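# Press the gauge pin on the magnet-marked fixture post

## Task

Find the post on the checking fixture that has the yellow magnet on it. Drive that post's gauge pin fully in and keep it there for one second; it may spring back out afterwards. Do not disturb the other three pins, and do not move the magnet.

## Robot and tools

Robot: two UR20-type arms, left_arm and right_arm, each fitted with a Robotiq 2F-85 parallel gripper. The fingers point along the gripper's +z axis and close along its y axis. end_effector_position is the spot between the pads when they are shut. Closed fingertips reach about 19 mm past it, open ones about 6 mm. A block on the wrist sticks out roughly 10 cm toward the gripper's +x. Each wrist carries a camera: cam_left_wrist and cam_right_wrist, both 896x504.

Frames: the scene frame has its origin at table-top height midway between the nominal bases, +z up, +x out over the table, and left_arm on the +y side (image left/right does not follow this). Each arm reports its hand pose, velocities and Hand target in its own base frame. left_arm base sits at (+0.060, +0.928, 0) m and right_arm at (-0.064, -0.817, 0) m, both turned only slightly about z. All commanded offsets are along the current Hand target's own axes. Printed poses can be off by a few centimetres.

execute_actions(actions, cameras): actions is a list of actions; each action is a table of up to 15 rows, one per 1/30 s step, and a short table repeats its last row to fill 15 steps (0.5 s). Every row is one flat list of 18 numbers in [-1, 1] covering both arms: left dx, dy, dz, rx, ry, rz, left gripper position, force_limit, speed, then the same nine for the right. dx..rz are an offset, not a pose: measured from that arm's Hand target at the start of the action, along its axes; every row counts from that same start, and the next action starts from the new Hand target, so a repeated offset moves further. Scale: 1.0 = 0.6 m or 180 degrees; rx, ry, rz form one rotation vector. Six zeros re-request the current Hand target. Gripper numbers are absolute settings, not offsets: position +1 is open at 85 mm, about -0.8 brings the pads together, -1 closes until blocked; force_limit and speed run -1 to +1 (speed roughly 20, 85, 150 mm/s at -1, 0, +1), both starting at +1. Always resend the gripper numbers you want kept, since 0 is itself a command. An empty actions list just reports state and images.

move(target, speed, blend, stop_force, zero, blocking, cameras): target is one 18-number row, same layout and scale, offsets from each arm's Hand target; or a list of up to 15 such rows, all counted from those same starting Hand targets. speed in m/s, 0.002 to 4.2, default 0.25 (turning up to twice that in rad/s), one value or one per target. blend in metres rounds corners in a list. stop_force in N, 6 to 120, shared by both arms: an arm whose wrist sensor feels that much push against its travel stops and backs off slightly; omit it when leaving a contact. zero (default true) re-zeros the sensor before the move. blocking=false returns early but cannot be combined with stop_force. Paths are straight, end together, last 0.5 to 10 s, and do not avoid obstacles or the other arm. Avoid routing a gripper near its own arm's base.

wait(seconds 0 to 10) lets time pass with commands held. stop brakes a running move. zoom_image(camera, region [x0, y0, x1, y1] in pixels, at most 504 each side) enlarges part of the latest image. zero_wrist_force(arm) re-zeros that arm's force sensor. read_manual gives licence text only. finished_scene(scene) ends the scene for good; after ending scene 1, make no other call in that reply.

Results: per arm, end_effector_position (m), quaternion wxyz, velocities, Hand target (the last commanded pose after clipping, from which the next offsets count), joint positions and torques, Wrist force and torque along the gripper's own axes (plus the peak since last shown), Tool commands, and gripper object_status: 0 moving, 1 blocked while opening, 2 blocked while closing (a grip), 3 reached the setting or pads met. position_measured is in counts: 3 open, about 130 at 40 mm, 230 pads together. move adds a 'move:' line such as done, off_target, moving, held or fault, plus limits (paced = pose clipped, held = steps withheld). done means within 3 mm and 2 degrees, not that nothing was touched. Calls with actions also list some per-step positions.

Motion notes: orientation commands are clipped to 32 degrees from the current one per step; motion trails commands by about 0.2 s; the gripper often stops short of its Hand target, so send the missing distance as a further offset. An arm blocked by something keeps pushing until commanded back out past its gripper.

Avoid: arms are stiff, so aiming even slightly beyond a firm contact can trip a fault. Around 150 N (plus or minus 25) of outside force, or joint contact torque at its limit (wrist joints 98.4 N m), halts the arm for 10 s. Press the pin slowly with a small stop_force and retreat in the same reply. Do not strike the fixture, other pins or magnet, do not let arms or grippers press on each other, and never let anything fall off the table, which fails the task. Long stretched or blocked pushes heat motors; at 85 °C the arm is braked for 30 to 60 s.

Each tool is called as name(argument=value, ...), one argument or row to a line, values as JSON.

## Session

execute_actions(
  actions=[],
)

Scene clock: 0.00 s.
left_arm: end_effector_position=(+1.6020, +0.5513, +0.3701) position_measured=3 object_status=3 end_effector_quat_wxyz=(-0.049, +0.940, +0.190, +0.279) | right_arm: end_effector_position=(+0.4481, +0.4679, +0.3319) position_measured=3 object_status=3 end_effector_quat_wxyz=(-0.272, +0.502, +0.649, +0.503)
Joint positions: left_arm=[0.193 -0.686 0.985 -2.439 -1.472 -3.319] | right_arm=[4.007 -1.969 -2.772 1.193 2.076 2.519]
Joint velocities: within noise
Joint torques (N m): no reading
Motor temperatures (°C): left_arm=[24 35 26 38 34 34] | right_arm=[28 35 36 37 34 38]
Wrist force (N): no reading
Wrist torque (N m): no reading
Wrist force, peak (N): no reading
Hand target: left_arm +1.6020, +0.5513, +0.3701; -0.049, +0.940, +0.190, +0.279 | right_arm +0.4481, +0.4679, +0.3319; -0.272, +0.502, +0.649, +0.503
Tool commands: left_gripper/position=+1.0 left_gripper/force_limit=+1.0 left_gripper/speed=+1.0 right_gripper/position=+1.0 right_gripper/force_limit=+1.0 right_gripper/speed=+1.0
camera_calibration:
cam_left_wrist: T_world_to_cam=[[0.280319, -0.958405, -0.0536817, 0.116011], [-0.933413, -0.259108, -0.248199, 1.75322], [0.223966, 0.119682, -0.967221, 0.0591923], [0, 0, 0, 1]] pos_world=[1.5907, 0.558373, 0.498626]
cam_right_wrist: T_world_to_cam=[[0.956613, -0.13676, 0.257272, -0.433465], [0.120637, -0.61784, -0.776995, 0.502422], [0.265214, 0.774319, -0.574535, -0.162484], [0, 0, 0, 1]] pos_world=[0.39714, 0.37695, 0.408545]

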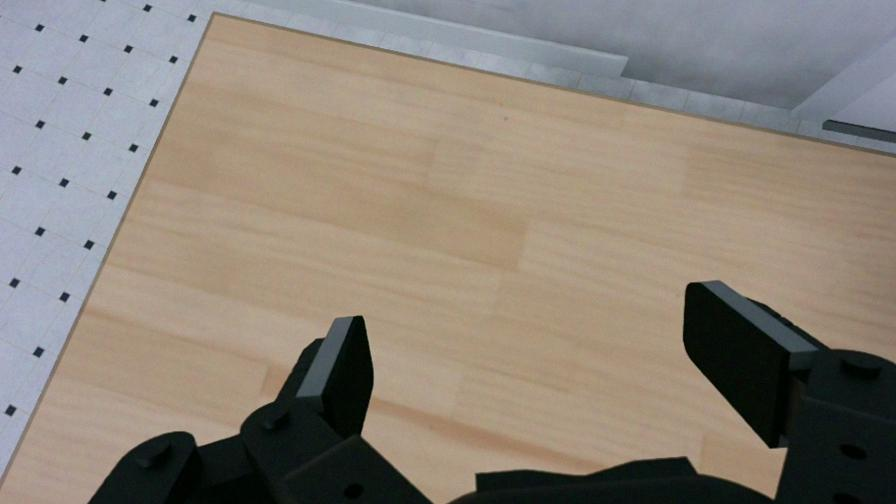

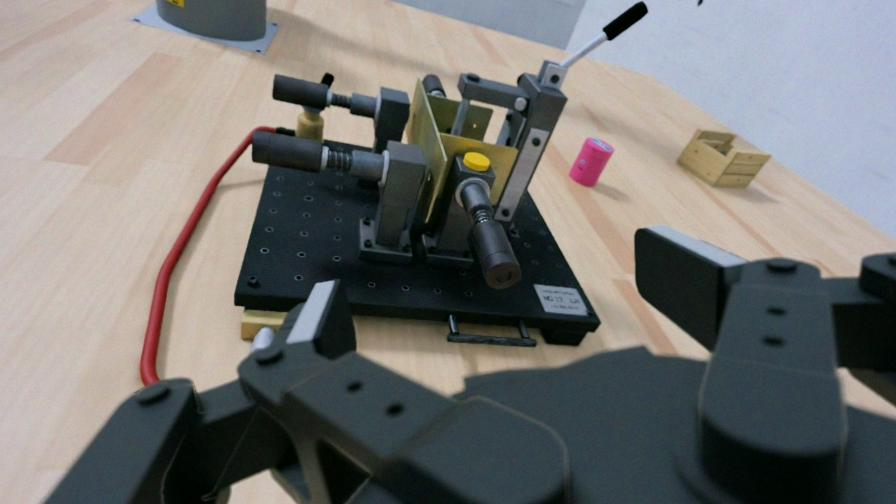

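move(
  target=[0,0,0,0,0,0,1,1,1,-0.2007,0.0625,0.322,0.0379,0.1234,0.1198,-1,1,0],
  speed=0.3,
  cameras=["cam_right_wrist"],
)

zoom_image(
  camera="cam_right_wrist",
  region=[320, 120, 670, 420],
)

Scene clock: 2.20 s.
left_arm: end_effector_position=(+1.6020, +0.5513, +0.3701) position_measured=3 object_status=3 end_effector_quat_wxyz=(-0.049, +0.940, +0.190, +0.279) | right_arm: end_effector_position=(+0.5077, +0.5417, +0.2406) position_measured=232 object_status=3 end_effector_quat_wxyz=(-0.408, +0.502, +0.579, +0.496)
Joint positions: left_arm=[0.193 -0.686 0.985 -2.439 -1.472 -3.319] | right_arm=[3.92 -2.329 -2.56 1.505 2.322 2.806]
Joint velocities: within noise
Joint torques (N m): left_arm=[-1.85 -272.78 -105.95 -11.63 0.17 -0.59] | right_arm=[25 169.65 -22.64 1 -3.33 -7.25]
Motor temperatures (°C): left_arm=[24 35 26 38 34 34] | right_arm=[28 35 36 37 34 38]
Wrist force (N): left_arm=[0.3 -0.3 -0.2] | right_arm=[-0.7 -1.2 -0.7]
Wrist torque (N m): left_arm=[-0.06 -0.06 -0.01] | right_arm=[-0.40 0.34 -0.32]
Wrist force, peak (N): left_arm=[0.6 -0.4 -0.5] | right_arm=[-14.5 5.1 11.6]
Hand target: left_arm +1.6020, +0.5513, +0.3701; -0.049, +0.940, +0.190, +0.279 | right_arm +0.5077, +0.5416, +0.2406; -0.408, +0.502, +0.579, +0.496 (not the last commanded pose)
Off the commanded pose: left_arm 0.000 m, 0 deg | right_arm 0.099 m, 14 deg.
move: held (right_arm; a check stopped the path); limits=held
pose unreachable (right arm): on one or more control steps of this call, first in action 0 (counted from 0), this arm could not follow its commanded pose, so it was not sent that pose on those steps. It may still have moved: this result reports where it is.
cause: moving toward the commanded pose would bring two parts of the arm too close to each other (its gripper and another part of the arm, with joints 4 (wrist 1) to 6 (wrist 3) between them).
camera_calibration:
cam_right_wrist: T_world_to_cam=[[0.995414, -0.0942371, 0.0164136, -0.441639], [-0.0275555, -0.446811, -0.894204, 0.480637], [0.0916009, 0.889651, -0.447359, -0.292794], [0, 0, 0, 1]] pos_world=[0.479678, 0.43362, 0.306052]
Images, in order (width x height): cam_right_wrist 896x504.

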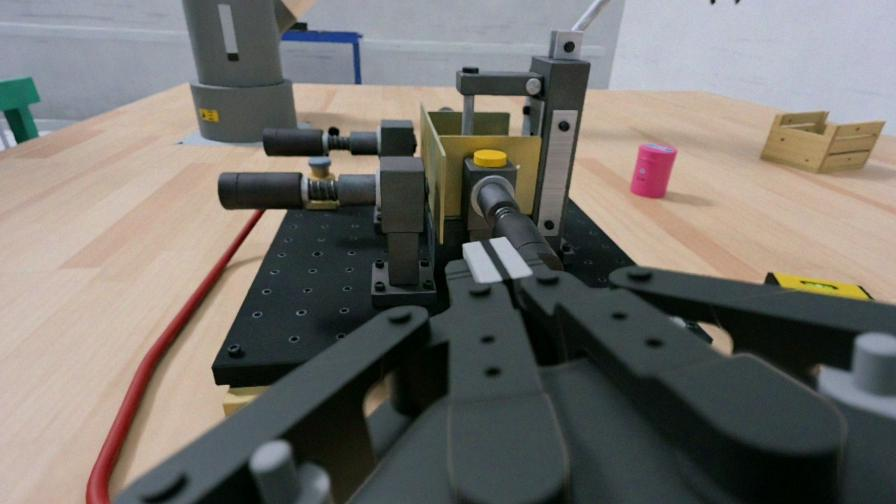

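Scaled by 1.440 from the camera's 896x504 image, which has a finer 1280x720 frame.

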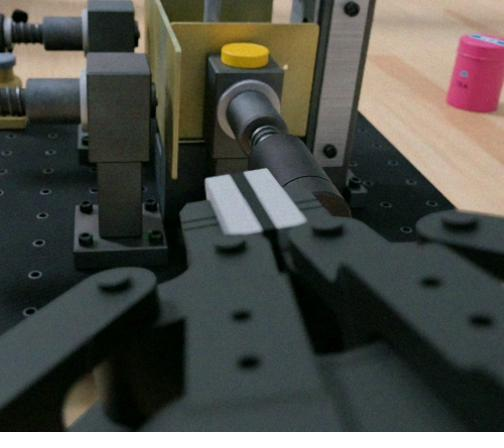

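move(
  target=[0,0,0,0,0,0,1,1,1,-0.0613,0.063,0.109,0.0338,-0.1926,0.0429,-1,1,0],
  speed=0.25,
  cameras=["cam_right_wrist"],
)

zoom_image(
  camera="cam_right_wrist",
  region=[300, 120, 650, 420],
)

Scene clock: 6.10 s.
left_arm: end_effector_position=(+1.6020, +0.5513, +0.3701) position_measured=3 object_status=3 end_effector_quat_wxyz=(-0.049, +0.940, +0.190, +0.279) | right_arm: end_effector_position=(+0.5526, +0.5997, +0.1997) position_measured=232 object_status=3 end_effector_quat_wxyz=(-0.275, +0.642, +0.665, +0.265)
Joint positions: left_arm=[0.193 -0.686 0.985 -2.439 -1.472 -3.319] | right_arm=[4.021 -1.932 -2.496 0.356 2.059 2.579]
Joint velocities: within noise
Joint torques (N m): left_arm=[0.7 -275.12 -104.54 -11.88 0.76 -0.97] | right_arm=[20.41 135.76 56.9 5.7 -2.6 -6.97]
Motor temperatures (°C): left_arm=[24 35 26 38 34 34] | right_arm=[28 35 36 37 34 38]
Wrist force (N): left_arm=[0.3 0.1 -0.7] | right_arm=[-0.1 0.9 0.4]
Wrist torque (N m): left_arm=[0.01 -0.05 -0.01] | right_arm=[0.50 0.17 -0.36]
Wrist force, peak (N): left_arm=[0.6 -0.2 -0.4] | right_arm=[-1.3 -1.6 -1.4]
Hand target: left_arm +1.6020, +0.5513, +0.3701; -0.049, +0.940, +0.190, +0.279 | right_arm +0.5526, +0.5997, +0.1997; -0.275, +0.642, +0.665, +0.265
Off the commanded pose: left_arm 0.000 m, 0 deg | right_arm 0.000 m, 0 deg.
move: done
camera_calibration:
cam_right_wrist: T_world_to_cam=[[0.989256, -0.130843, -0.065217, -0.438551], [-0.146149, -0.873843, -0.463722, 0.706908], [0.0036851, 0.468271, -0.883577, 0.0216521], [0, 0, 0, 1]] pos_world=[0.537073, 0.550206, 0.318339]
Images, in order (width x height): cam_right_wrist 896x504.

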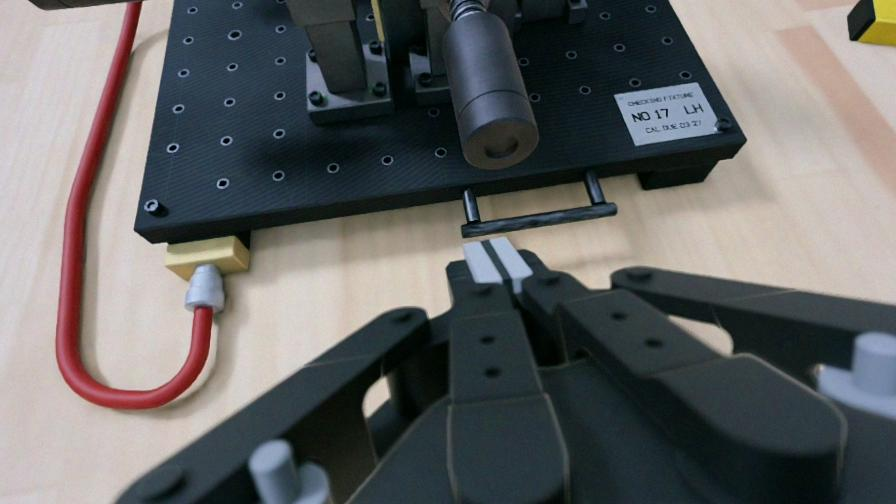

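Scaled by 1.440 from the camera's 896x504 image, which has a finer 1280x720 frame.

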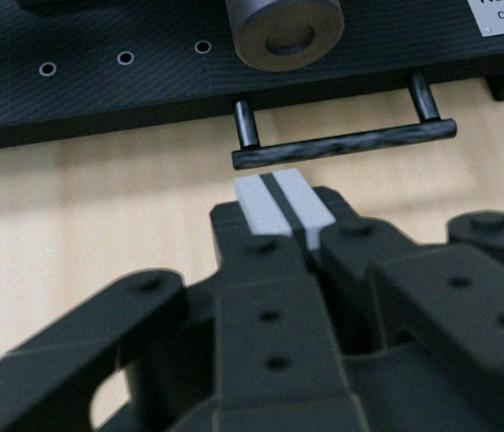

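move(
  target=[0,0,0,0,0,0,1,1,1,0.0157,0.015,0.0545,0,0,0,-1,1,0],
  speed=0.15,
  cameras=["cam_right_wrist"],
)

move(
  target=[
    [0,0,0,0,0,0,1,1,1,0.0295,0.0006,0.0294,0,0,0,-1,1,0],
    [0,0,0,0,0,0,1,1,1,0.0827,0.0018,0.0824,0,0,0,-1,1,0],
  ],
  speed=[0.03,0.007],
  stop_force=20,
  cameras=["cam_right_wrist"],
)

wait(
  seconds=1,
  cameras=["cam_right_wrist"],
)

Scene clock: 7.97 s.
left_arm: end_effector_position=(+1.6020, +0.5513, +0.3701) position_measured=3 object_status=3 end_effector_quat_wxyz=(-0.049, +0.940, +0.190, +0.279) | right_arm: end_effector_position=(+0.5605, +0.6296, +0.1833) position_measured=232 object_status=3 end_effector_quat_wxyz=(-0.275, +0.642, +0.665, +0.265)
Joint positions: left_arm=[0.193 -0.686 0.985 -2.439 -1.472 -3.319] | right_arm=[4.04 -1.977 -2.467 0.379 2.047 2.597]
Joint velocities: within noise
Joint torques (N m): left_arm=[0.3 -273.32 -105.65 -11.48 0.45 -0.64] | right_arm=[20.97 100.22 56.62 16.07 -1.95 5.96]
Motor temperatures (°C): left_arm=[24 35 26 38 34 34] | right_arm=[28 35 36 37 34 38]
Wrist force (N): left_arm=[0.2 0.3 -0.4] | right_arm=[-0.2 1.1 0.6]
Wrist torque (N m): left_arm=[0.05 -0.05 -0.01] | right_arm=[0.57 0.12 -0.37]
Wrist force, peak (N): left_arm=[0.3 0.5 -0.5] | right_arm=[0.6 1.3 1.6]
Hand target: left_arm +1.6020, +0.5513, +0.3701; -0.049, +0.940, +0.190, +0.279 | right_arm +0.5606, +0.6297, +0.1832; -0.275, +0.642, +0.665, +0.265
Off the commanded pose: left_arm 0.000 m, 0 deg | right_arm 0.000 m, 0 deg.
move: done
camera_calibration:
cam_right_wrist: T_world_to_cam=[[0.989255, -0.130801, -0.065307, -0.443507], [-0.146154, -0.87385, -0.463709, 0.726675], [0.00358522, 0.468271, -0.883577, -0.00686142], [0, 0, 0, 1]] pos_world=[0.544973, 0.580206, 0.301939]
Images, in order (width x height): cam_right_wrist 896x504.

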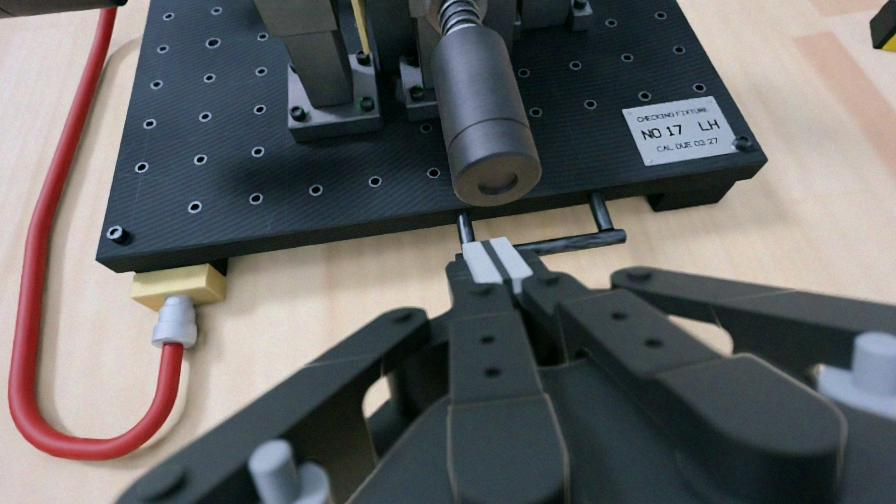

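Scene clock: 14.03 s.
left_arm: end_effector_position=(+1.6020, +0.5513, +0.3701) position_measured=3 object_status=3 end_effector_quat_wxyz=(-0.049, +0.940, +0.190, +0.279) | right_arm: end_effector_position=(+0.5595, +0.6821, +0.1832) position_measured=232 object_status=3 end_effector_quat_wxyz=(-0.275, +0.642, +0.665, +0.265)
Joint positions: left_arm=[0.193 -0.686 0.985 -2.439 -1.472 -3.319] | right_arm=[4.088 -1.998 -2.422 0.374 2.018 2.639]
Joint velocities: within noise
Joint torques (N m): left_arm=[2.17 -272.4 -108.08 -11.51 0.67 -0.32] | right_arm=[-5.57 146.2 40.09 15.76 9.64 -7.02]
Motor temperatures (°C): left_arm=[24 35 26 38 34 34] | right_arm=[28 35 36 37 34 38]
Wrist force (N): left_arm=[0.5 0.1 -0.3] | right_arm=[-12.1 3.0 -17.3]
Wrist torque (N m): left_arm=[0.01 -0.10 -0.01] | right_arm=[0.55 0.27 -0.20]
Wrist force, peak (N): left_arm=[0.6 -0.2 -0.5] | right_arm=[-19.5 2.2 -31.9]
Hand target: left_arm +1.6020, +0.5513, +0.3701; -0.049, +0.940, +0.190, +0.279 | right_arm +0.5595, +0.6821, +0.1832; -0.275, +0.642, +0.665, +0.265 (not the last commanded pose)
Off the commanded pose: left_arm 0.000 m, 0 deg | right_arm 0.018 m, 0 deg.
move: contact (right_arm); path passed 1 of 2 targets
camera_calibration:
cam_right_wrist: T_world_to_cam=[[0.989257, -0.130798, -0.0652893, -0.435666], [-0.146143, -0.873892, -0.463631, 0.772357], [0.00358617, 0.468192, -0.883619, -0.031468], [0, 0, 0, 1]] pos_world=[0.543973, 0.632706, 0.301839]
Images, in order (width x height): cam_right_wrist 896x504.

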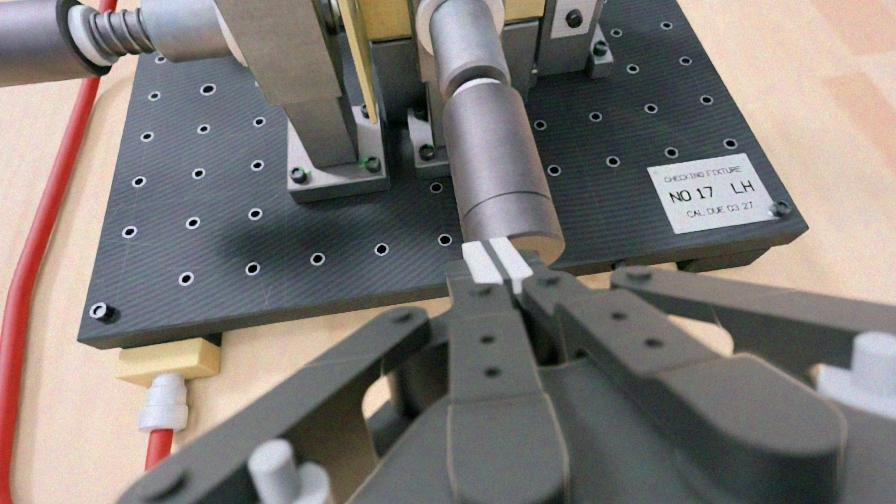

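Scene clock: 15.03 s.
left_arm: end_effector_position=(+1.6020, +0.5513, +0.3701) position_measured=3 object_status=3 end_effector_quat_wxyz=(-0.049, +0.940, +0.190, +0.279) | right_arm: end_effector_position=(+0.5595, +0.6821, +0.1832) position_measured=232 object_status=3 end_effector_quat_wxyz=(-0.275, +0.642, +0.665, +0.265)
Joint positions: left_arm=[0.193 -0.686 0.985 -2.439 -1.472 -3.319] | right_arm=[4.088 -1.998 -2.422 0.374 2.018 2.639]
Joint velocities: within noise
Joint torques (N m): left_arm=[4.6 -272.3 -105.23 -11.66 0.12 -1.08] | right_arm=[-5.67 140.16 42.14 15.92 8.75 -6.76]
Motor temperatures (°C): left_arm=[24 35 26 38 34 34] | right_arm=[28 35 36 37 34 38]
Wrist force (N): left_arm=[0.1 0.0 -0.2] | right_arm=[-12.0 2.9 -16.0]
Wrist torque (N m): left_arm=[0.00 -0.03 -0.01] | right_arm=[0.56 0.22 -0.20]
Wrist force, peak (N): left_arm=[0.4 -0.3 -0.6] | right_arm=[-11.9 2.8 -17.3]
Hand target: left_arm +1.6020, +0.5513, +0.3701; -0.049, +0.940, +0.190, +0.279 | right_arm +0.5595, +0.6821, +0.1832; -0.275, +0.642, +0.665, +0.265 (not the last commanded pose)
Tool commands: left_gripper/position=+1.0 left_gripper/force_limit=+1.0 left_gripper/speed=+1.0 right_gripper/position=-1.0 right_gripper/force_limit=+1.0 right_gripper/speed=+0.0
Off the commanded pose: left_arm 0.000 m, 0 deg | right_arm 0.018 m, 0 deg.
wait: 1.00 s; at rest by 0.17 s
camera_calibration:
cam_right_wrist: T_world_to_cam=[[0.989257, -0.130798, -0.0652893, -0.435666], [-0.146143, -0.873892, -0.463631, 0.772357], [0.00358617, 0.468192, -0.883619, -0.031468], [0, 0, 0, 1]] pos_world=[0.543973, 0.632706, 0.301839]
Images, in order (width x height): cam_right_wrist 896x504.

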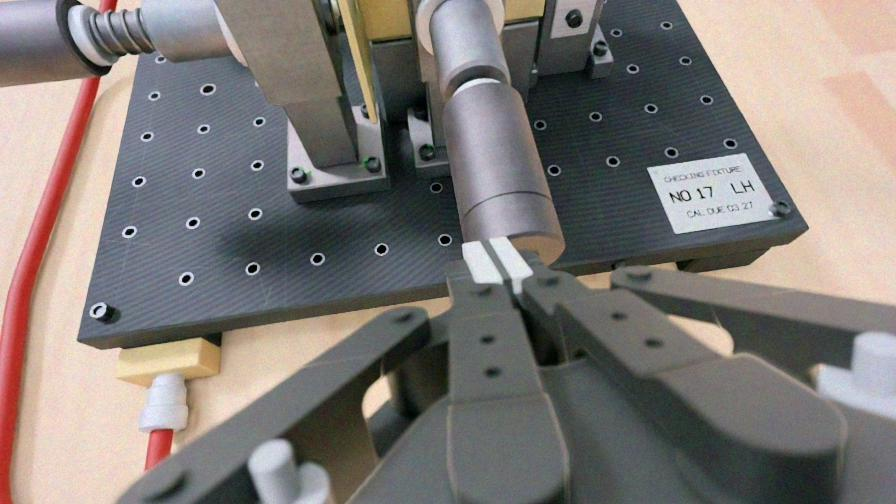

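move(
  target=[0,0,0,0,0,0,1,1,1,0.006,0,0.006,0,0,0,-1,1,0],
  speed=0.005,
  stop_force=15,
  cameras=[],
)

wait(
  seconds=0.8,
  cameras=[],
)

Scene clock: 18.13 s.
left_arm: end_effector_position=(+1.6020, +0.5513, +0.3701) position_measured=3 object_status=3 end_effector_quat_wxyz=(-0.049, +0.940, +0.190, +0.279) | right_arm: end_effector_position=(+0.5595, +0.6823, +0.1832) position_measured=232 object_status=3 end_effector_quat_wxyz=(-0.275, +0.642, +0.665, +0.265)
Joint positions: left_arm=[0.193 -0.686 0.985 -2.439 -1.472 -3.319] | right_arm=[4.089 -1.998 -2.421 0.374 2.018 2.639]
Joint velocities: within noise
Joint torques (N m): left_arm=[2.48 -273.12 -103.46 -11.4 0.63 -1.15] | right_arm=[4.43 138.65 48.98 14.59 11.88 -7.22]
Motor temperatures (°C): left_arm=[24 35 26 38 34 34] | right_arm=[28 35 36 37 34 38]
Wrist force (N): left_arm=[0.4 -0.1 -0.3] | right_arm=[-23.2 3.6 -29.7]
Wrist torque (N m): left_arm=[-0.02 -0.07 -0.01] | right_arm=[0.41 0.19 -0.13]
Wrist force, peak (N): left_arm=[0.6 0.1 -0.4] | right_arm=[-29.2 2.6 -33.5]
Hand target: left_arm +1.6020, +0.5513, +0.3701; -0.049, +0.940, +0.190, +0.279 | right_arm +0.5595, +0.6823, +0.1832; -0.275, +0.642, +0.665, +0.265 (not the last commanded pose)
Off the commanded pose: left_arm 0.000 m, 0 deg | right_arm 0.005 m, 0 deg.
move: contact (right_arm)
No camera images: "cameras" was empty.

Scene clock: 18.93 s.
left_arm: end_effector_position=(+1.6020, +0.5513, +0.3701) position_measured=3 object_status=3 end_effector_quat_wxyz=(-0.049, +0.940, +0.190, +0.279) | right_arm: end_effector_position=(+0.5595, +0.6823, +0.1832) position_measured=232 object_status=3 end_effector_quat_wxyz=(-0.275, +0.642, +0.665, +0.265)
Joint positions: left_arm=[0.193 -0.686 0.985 -2.439 -1.472 -3.319] | right_arm=[4.089 -1.998 -2.421 0.374 2.018 2.639]
Joint velocities: within noise
Joint torques (N m): left_arm=[4.86 -273.9 -105.27 -12.28 0.09 -0.3] | right_arm=[7.24 142.27 50.43 16.17 10.86 -7.09]
Motor temperatures (°C): left_arm=[24 35 26 38 34 34] | right_arm=[28 35 36 37 34 38]
Wrist force (N): left_arm=[0.2 0.0 -0.3] | right_arm=[-22.3 4.3 -29.4]
Wrist torque (N m): left_arm=[-0.01 -0.04 -0.01] | right_arm=[0.52 0.19 -0.13]
Wrist force, peak (N): left_arm=[0.4 -0.2 -0.6] | right_arm=[-23.3 3.7 -29.9]
Hand target: left_arm +1.6020, +0.5513, +0.3701; -0.049, +0.940, +0.190, +0.279 | right_arm +0.5595, +0.6823, +0.1832; -0.275, +0.642, +0.665, +0.265 (not the last commanded pose)
Tool commands: left_gripper/position=+1.0 left_gripper/force_limit=+1.0 left_gripper/speed=+1.0 right_gripper/position=-1.0 right_gripper/force_limit=+1.0 right_gripper/speed=+0.0
Off the commanded pose: left_arm 0.000 m, 0 deg | right_arm 0.005 m, 0 deg.
wait: 0.80 s; at rest by 0.17 s
No camera images: "cameras" was empty.

Bottomed firmly.

finished_scene(
  scene=2,
)

The scene is finished: the task was done.


## Next scene

The same job, from a new start.

execute_actions(
  actions=[],
)

Scene clock: 0.00 s.
left_arm: end_effector_position=(+0.3071, -0.4220, +0.1602) position_measured=3 object_status=3 end_effector_quat_wxyz=(+0.066, +0.956, -0.074, +0.275) | right_arm: end_effector_position=(+0.4900, -0.3027, +0.2369) position_measured=3 object_status=3 end_effector_quat_wxyz=(+0.548, -0.467, -0.511, -0.471)
Joint positions: left_arm=[-1.763 -1.739 2.857 -2.766 -1.003 1.555] | right_arm=[2.511 -2.074 -2.06 -2.212 2.389 -0.015]
Joint velocities: within noise
Joint torques (N m): no reading
Motor temperatures (°C): left_arm=[24 35 26 38 34 33] | right_arm=[28 35 35 36 33 38]
Wrist force (N): no reading
Wrist torque (N m): no reading
Wrist force, peak (N): no reading
Hand target: left_arm +0.3071, -0.4220, +0.1602; +0.066, +0.956, -0.074, +0.275 | right_arm +0.4900, -0.3027, +0.2369; +0.548, -0.467, -0.511, -0.471
Tool commands: left_gripper/position=+1.0 left_gripper/force_limit=+1.0 left_gripper/speed=+1.0 right_gripper/position=+1.0 right_gripper/force_limit=+1.0 right_gripper/speed=+1.0
camera_calibration:
cam_left_wrist: T_world_to_cam=[[-0.285835, -0.958093, 0.0188626, -0.30276], [-0.929607, 0.27245, -0.248197, 0.463413], [0.232657, -0.0884782, -0.968526, 0.172428], [0, 0, 0, 1]] pos_world=[0.304136, -0.401073, 0.28773]
cam_right_wrist: T_world_to_cam=[[0.978979, 0.0562001, -0.196068, -0.399553], [-0.174505, -0.266853, -0.947807, 0.238768], [-0.105588, 0.962097, -0.251436, 0.530477], [0, 0, 0, 1]] pos_world=[0.488832, -0.424199, 0.281347]

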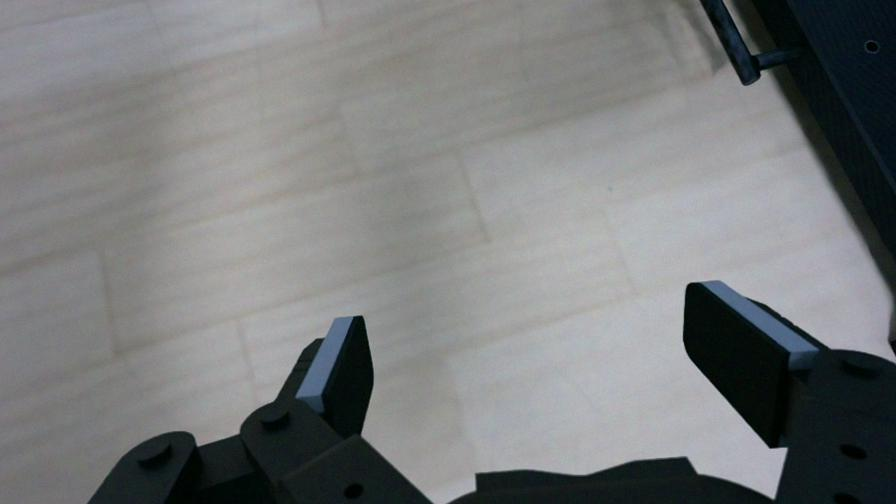

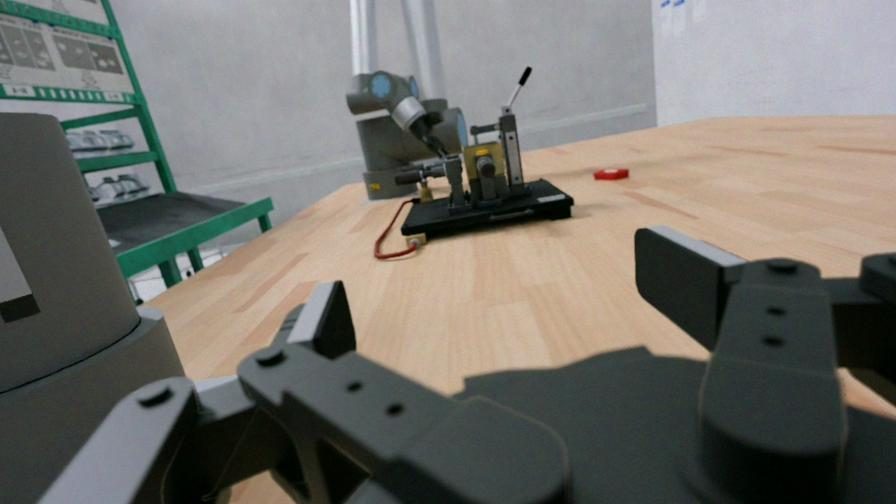

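zoom_image(
  camera="cam_right_wrist",
  region=[370, 50, 610, 270],
)

Scaled by 2.100 from the camera's 896x504 image, which has a finer 1280x720 frame.

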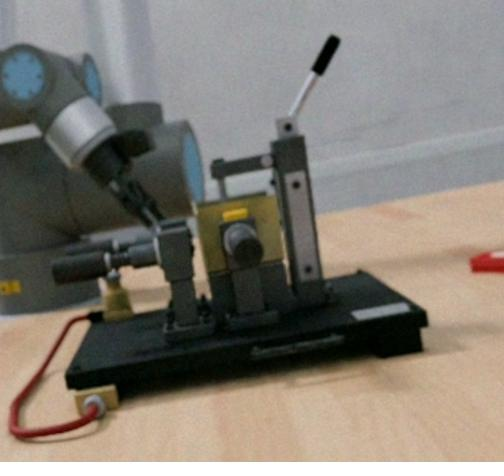

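move(
  target=[0,0,0,0,0,0,1,1,1,0.135,0.237,0.901,-0.030,-0.262,0.001,-1,1,0],
  speed=0.5,
  cameras=["cam_right_wrist"],
)

Scene clock: 3.27 s.
left_arm: end_effector_position=(+0.3071, -0.4220, +0.1602) position_measured=3 object_status=3 end_effector_quat_wxyz=(+0.066, +0.956, -0.074, +0.275) | right_arm: end_effector_position=(+0.5689, +0.2476, +0.3366) position_measured=232 object_status=3 end_effector_quat_wxyz=(-0.276, +0.641, +0.664, +0.267)
Joint positions: left_arm=[-1.763 -1.739 2.857 -2.766 -1.003 1.555] | right_arm=[3.513 -1.5 -2.545 -0.347 2.305 2.03]
Joint velocities: within noise
Joint torques (N m): left_arm=[0.79 -11.71 -55.17 -9.66 3.51 -0.99] | right_arm=[25.79 67.77 62.88 16.45 -0.71 4.72]
Motor temperatures (°C): left_arm=[24 35 26 38 34 33] | right_arm=[28 35 35 36 33 38]
Wrist force (N): left_arm=[0.0 -0.2 -0.3] | right_arm=[-0.4 0.4 1.9]
Wrist torque (N m): left_arm=[-0.03 0.00 0.00] | right_arm=[0.53 0.28 -0.16]
Wrist force, peak (N): left_arm=[0.0 0.1 -0.5] | right_arm=[5.1 3.1 4.6]
Hand target: left_arm +0.3071, -0.4220, +0.1602; +0.066, +0.956, -0.074, +0.275 | right_arm +0.5689, +0.2476, +0.3366; -0.276, +0.641, +0.664, +0.267
Off the commanded pose: left_arm 0.000 m, 0 deg | right_arm 0.000 m, 0 deg.
move: done
camera_calibration:
cam_right_wrist: T_world_to_cam=[[0.989272, -0.130133, -0.0663867, -0.49153], [-0.146056, -0.871438, -0.468255, 0.465977], [0.00308352, 0.472928, -0.881096, 0.305713], [0, 0, 0, 1]] pos_world=[0.553372, 0.197525, 0.454928]
Images, in order (width x height): cam_right_wrist 896x504.

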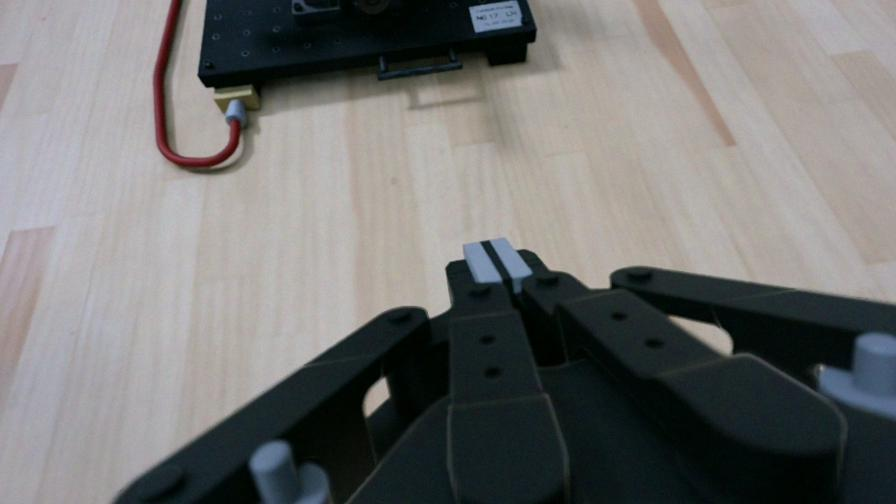

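move(
  target=[0,0,0,0,0,0,1,1,1,0.227,-0.0727,0.549,0,0,0,-1,1,0],
  speed=0.35,
  cameras=["cam_right_wrist"],
)

Scene clock: 5.33 s.
left_arm: end_effector_position=(+0.3071, -0.4220, +0.1602) position_measured=3 object_status=3 end_effector_quat_wxyz=(+0.066, +0.956, -0.074, +0.275) | right_arm: end_effector_position=(+0.5136, +0.5754, +0.2011) position_measured=232 object_status=3 end_effector_quat_wxyz=(-0.276, +0.641, +0.664, +0.267)
Joint positions: left_arm=[-1.763 -1.739 2.857 -2.766 -1.003 1.555] | right_arm=[4.044 -1.911 -2.56 0.413 2.048 2.602]
Joint velocities: within noise
Joint torques (N m): left_arm=[0.44 -10.22 -57.53 -9.56 4.35 -0.82] | right_arm=[15.17 72.97 48.13 17.65 -1.2 5.8]
Motor temperatures (°C): left_arm=[24 35 26 38 34 33] | right_arm=[28 35 35 36 33 38]
Wrist force (N): left_arm=[0.0 -0.3 -0.2] | right_arm=[-0.4 0.4 2.2]
Wrist torque (N m): left_arm=[-0.04 0.01 0.00] | right_arm=[0.65 0.14 -0.13]
Wrist force, peak (N): left_arm=[-0.1 -0.5 -0.2] | right_arm=[1.0 0.0 6.1]
Hand target: left_arm +0.3071, -0.4220, +0.1602; +0.066, +0.956, -0.074, +0.275 | right_arm +0.5136, +0.5755, +0.2010; -0.276, +0.641, +0.664, +0.267
Off the commanded pose: left_arm 0.000 m, 0 deg | right_arm 0.000 m, 0 deg.
move: done
camera_calibration:
cam_right_wrist: T_world_to_cam=[[0.989257, -0.130276, -0.0663287, -0.403097], [-0.146155, -0.87148, -0.468146, 0.680145], [0.00318426, 0.472811, -0.881158, 0.0315014], [0, 0, 0, 1]] pos_world=[0.498072, 0.525325, 0.319428]
Images, in order (width x height): cam_right_wrist 896x504.

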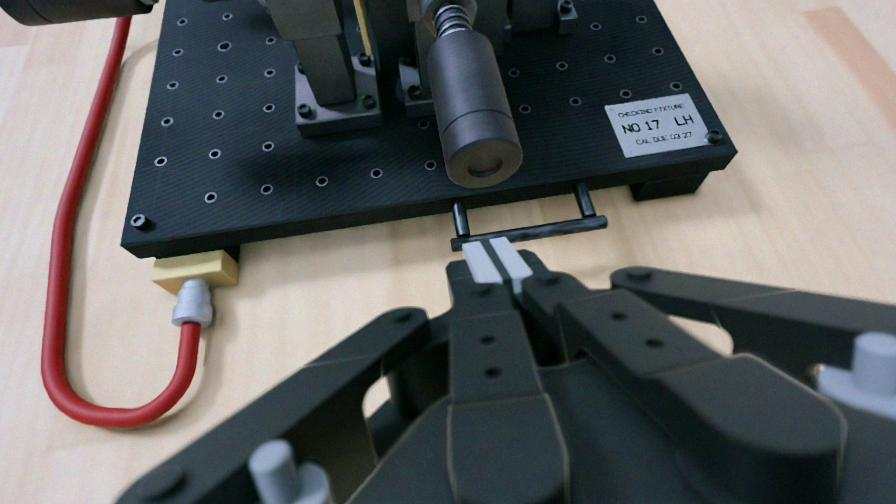

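move(
  target=[0,0,0,0,0,0,1,1,1,0.0107,0.0032,0.0532,0,0,0,-1,1,0],
  speed=0.15,
  cameras=[],
)

move(
  target=[
    [0,0,0,0,0,0,1,1,1,0.0401,0.0009,0.0400,0,0,0,-1,1,0],
    [0,0,0,0,0,0,1,1,1,0.0827,0.0018,0.0824,0,0,0,-1,1,0],
  ],
  speed=[0.04,0.007],
  stop_force=28,
  cameras=["cam_right_wrist"],
)

wait(
  seconds=1,
  cameras=[],
)

Scene clock: 8.17 s.
left_arm: end_effector_position=(+0.3071, -0.4220, +0.1602) position_measured=3 object_status=3 end_effector_quat_wxyz=(+0.066, +0.956, -0.074, +0.275) | right_arm: end_effector_position=(+0.5145, +0.6026, +0.1831) position_measured=232 object_status=3 end_effector_quat_wxyz=(-0.276, +0.641, +0.664, +0.267)
Joint positions: left_arm=[-1.763 -1.739 2.857 -2.766 -1.003 1.555] | right_arm=[4.071 -1.958 -2.542 0.452 2.031 2.626]
Joint velocities: within noise
Joint torques (N m): left_arm=[-1.77 -12.87 -55.04 -9.91 3.47 -1.1] | right_arm=[20.57 86.12 47.03 15.42 -1.51 5.68]
Motor temperatures (°C): left_arm=[24 35 26 38 34 33] | right_arm=[28 35 35 36 33 38]
Wrist force (N): left_arm=[0.0 -0.1 -0.1] | right_arm=[0.6 0.6 2.0]
Wrist torque (N m): left_arm=[-0.02 0.01 0.01] | right_arm=[0.65 -0.14 -0.15]
Wrist force, peak (N): left_arm=[0.4 0.0 -0.4] | right_arm=[1.2 0.6 2.9]
Hand target: left_arm +0.3071, -0.4220, +0.1602; +0.066, +0.956, -0.074, +0.275 | right_arm +0.5145, +0.6028, +0.1830; -0.276, +0.641, +0.664, +0.267
Off the commanded pose: left_arm 0.000 m, 0 deg | right_arm 0.000 m, 0 deg.
move: done
No camera images: "cameras" was empty.

Scene clock: 12.20 s.
left_arm: end_effector_position=(+0.3071, -0.4220, +0.1602) position_measured=3 object_status=3 end_effector_quat_wxyz=(+0.066, +0.956, -0.074, +0.275) | right_arm: end_effector_position=(+0.5136, +0.6502, +0.1832) position_measured=232 object_status=3 end_effector_quat_wxyz=(-0.276, +0.641, +0.664, +0.267)
Joint positions: left_arm=[-1.763 -1.739 2.857 -2.766 -1.003 1.555] | right_arm=[4.116 -1.976 -2.501 0.446 2.003 2.665]
Joint velocities: within noise
Joint torques (N m): left_arm=[-0.22 -14 -54.97 -9.57 3.27 -0.72] | right_arm=[0.96 130.19 44.12 15.87 9.02 -8.03]
Motor temperatures (°C): left_arm=[24 35 26 38 34 33] | right_arm=[28 35 35 36 33 38]
Wrist force (N): left_arm=[0.1 -0.1 0.0] | right_arm=[-15.3 0.5 -22.3]
Wrist torque (N m): left_arm=[-0.01 -0.01 0.00] | right_arm=[0.77 -0.26 -0.06]
Wrist force, peak (N): left_arm=[0.5 0.1 -0.3] | right_arm=[-25.3 -0.9 -38.2]
Hand target: left_arm +0.3071, -0.4220, +0.1602; +0.066, +0.956, -0.074, +0.275 | right_arm +0.5136, +0.6502, +0.1833; -0.276, +0.641, +0.664, +0.267 (not the last commanded pose)
Off the commanded pose: left_arm 0.000 m, 0 deg | right_arm 0.023 m, 0 deg.
move: contact (right_arm); path passed 1 of 2 targets
camera_calibration:
cam_right_wrist: T_world_to_cam=[[0.989258, -0.130277, -0.0663129, -0.394538], [-0.146148, -0.871523, -0.468069, 0.736997], [0.00318527, 0.472732, -0.8812, -0.0194899], [0, 0, 0, 1]] pos_world=[0.498072, 0.600124, 0.301628]
Images, in order (width x height): cam_right_wrist 896x504.

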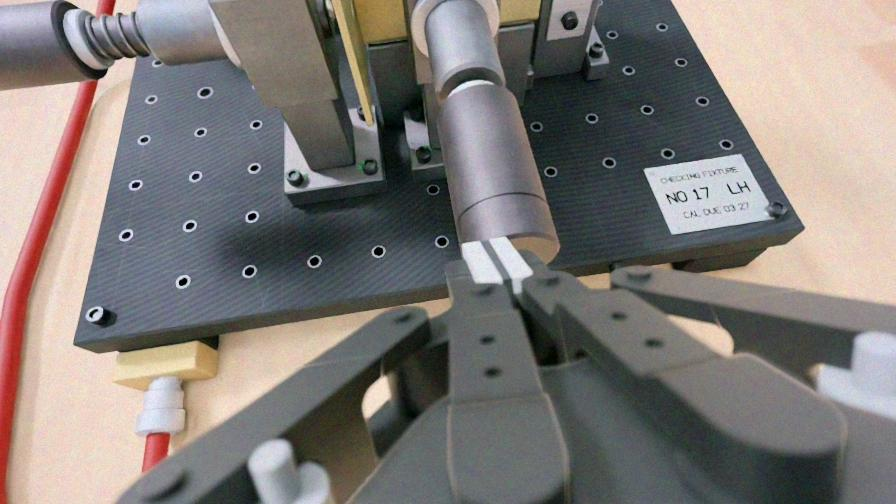

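Scene clock: 13.20 s.
left_arm: end_effector_position=(+0.3071, -0.4220, +0.1602) position_measured=3 object_status=3 end_effector_quat_wxyz=(+0.066, +0.956, -0.074, +0.275) | right_arm: end_effector_position=(+0.5136, +0.6502, +0.1833) position_measured=232 object_status=3 end_effector_quat_wxyz=(-0.276, +0.641, +0.664, +0.267)
Joint positions: left_arm=[-1.763 -1.739 2.857 -2.766 -1.003 1.555] | right_arm=[4.116 -1.976 -2.501 0.446 2.003 2.665]
Joint velocities: within noise
Joint torques (N m): left_arm=[-0.29 -15.7 -53.8 -9.31 3.25 -1.28] | right_arm=[-2.94 131.13 43.41 16.03 8.77 -7.15]
Motor temperatures (°C): left_arm=[24 35 26 38 34 33] | right_arm=[28 35 35 36 33 38]
Wrist force (N): left_arm=[-0.1 0.1 0.0] | right_arm=[-15.4 0.4 -21.1]
Wrist torque (N m): left_arm=[0.02 0.02 0.00] | right_arm=[0.78 -0.20 -0.07]
Wrist force, peak (N): left_arm=[-0.5 -0.1 -0.3] | right_arm=[-15.1 0.6 -22.7]
Hand target: left_arm +0.3071, -0.4220, +0.1602; +0.066, +0.956, -0.074, +0.275 | right_arm +0.5136, +0.6502, +0.1833; -0.276, +0.641, +0.664, +0.267 (not the last commanded pose)
Tool commands: left_gripper/position=+1.0 left_gripper/force_limit=+1.0 left_gripper/speed=+1.0 right_gripper/position=-1.0 right_gripper/force_limit=+1.0 right_gripper/speed=+0.0
Off the commanded pose: left_arm 0.000 m, 0 deg | right_arm 0.023 m, 0 deg.
wait: 1.00 s; at rest by 0.17 s
No camera images: "cameras" was empty.

Exactly at the predicted bottom (0.650).

finished_scene(
  scene=3,
)

The scene is finished: the task was done.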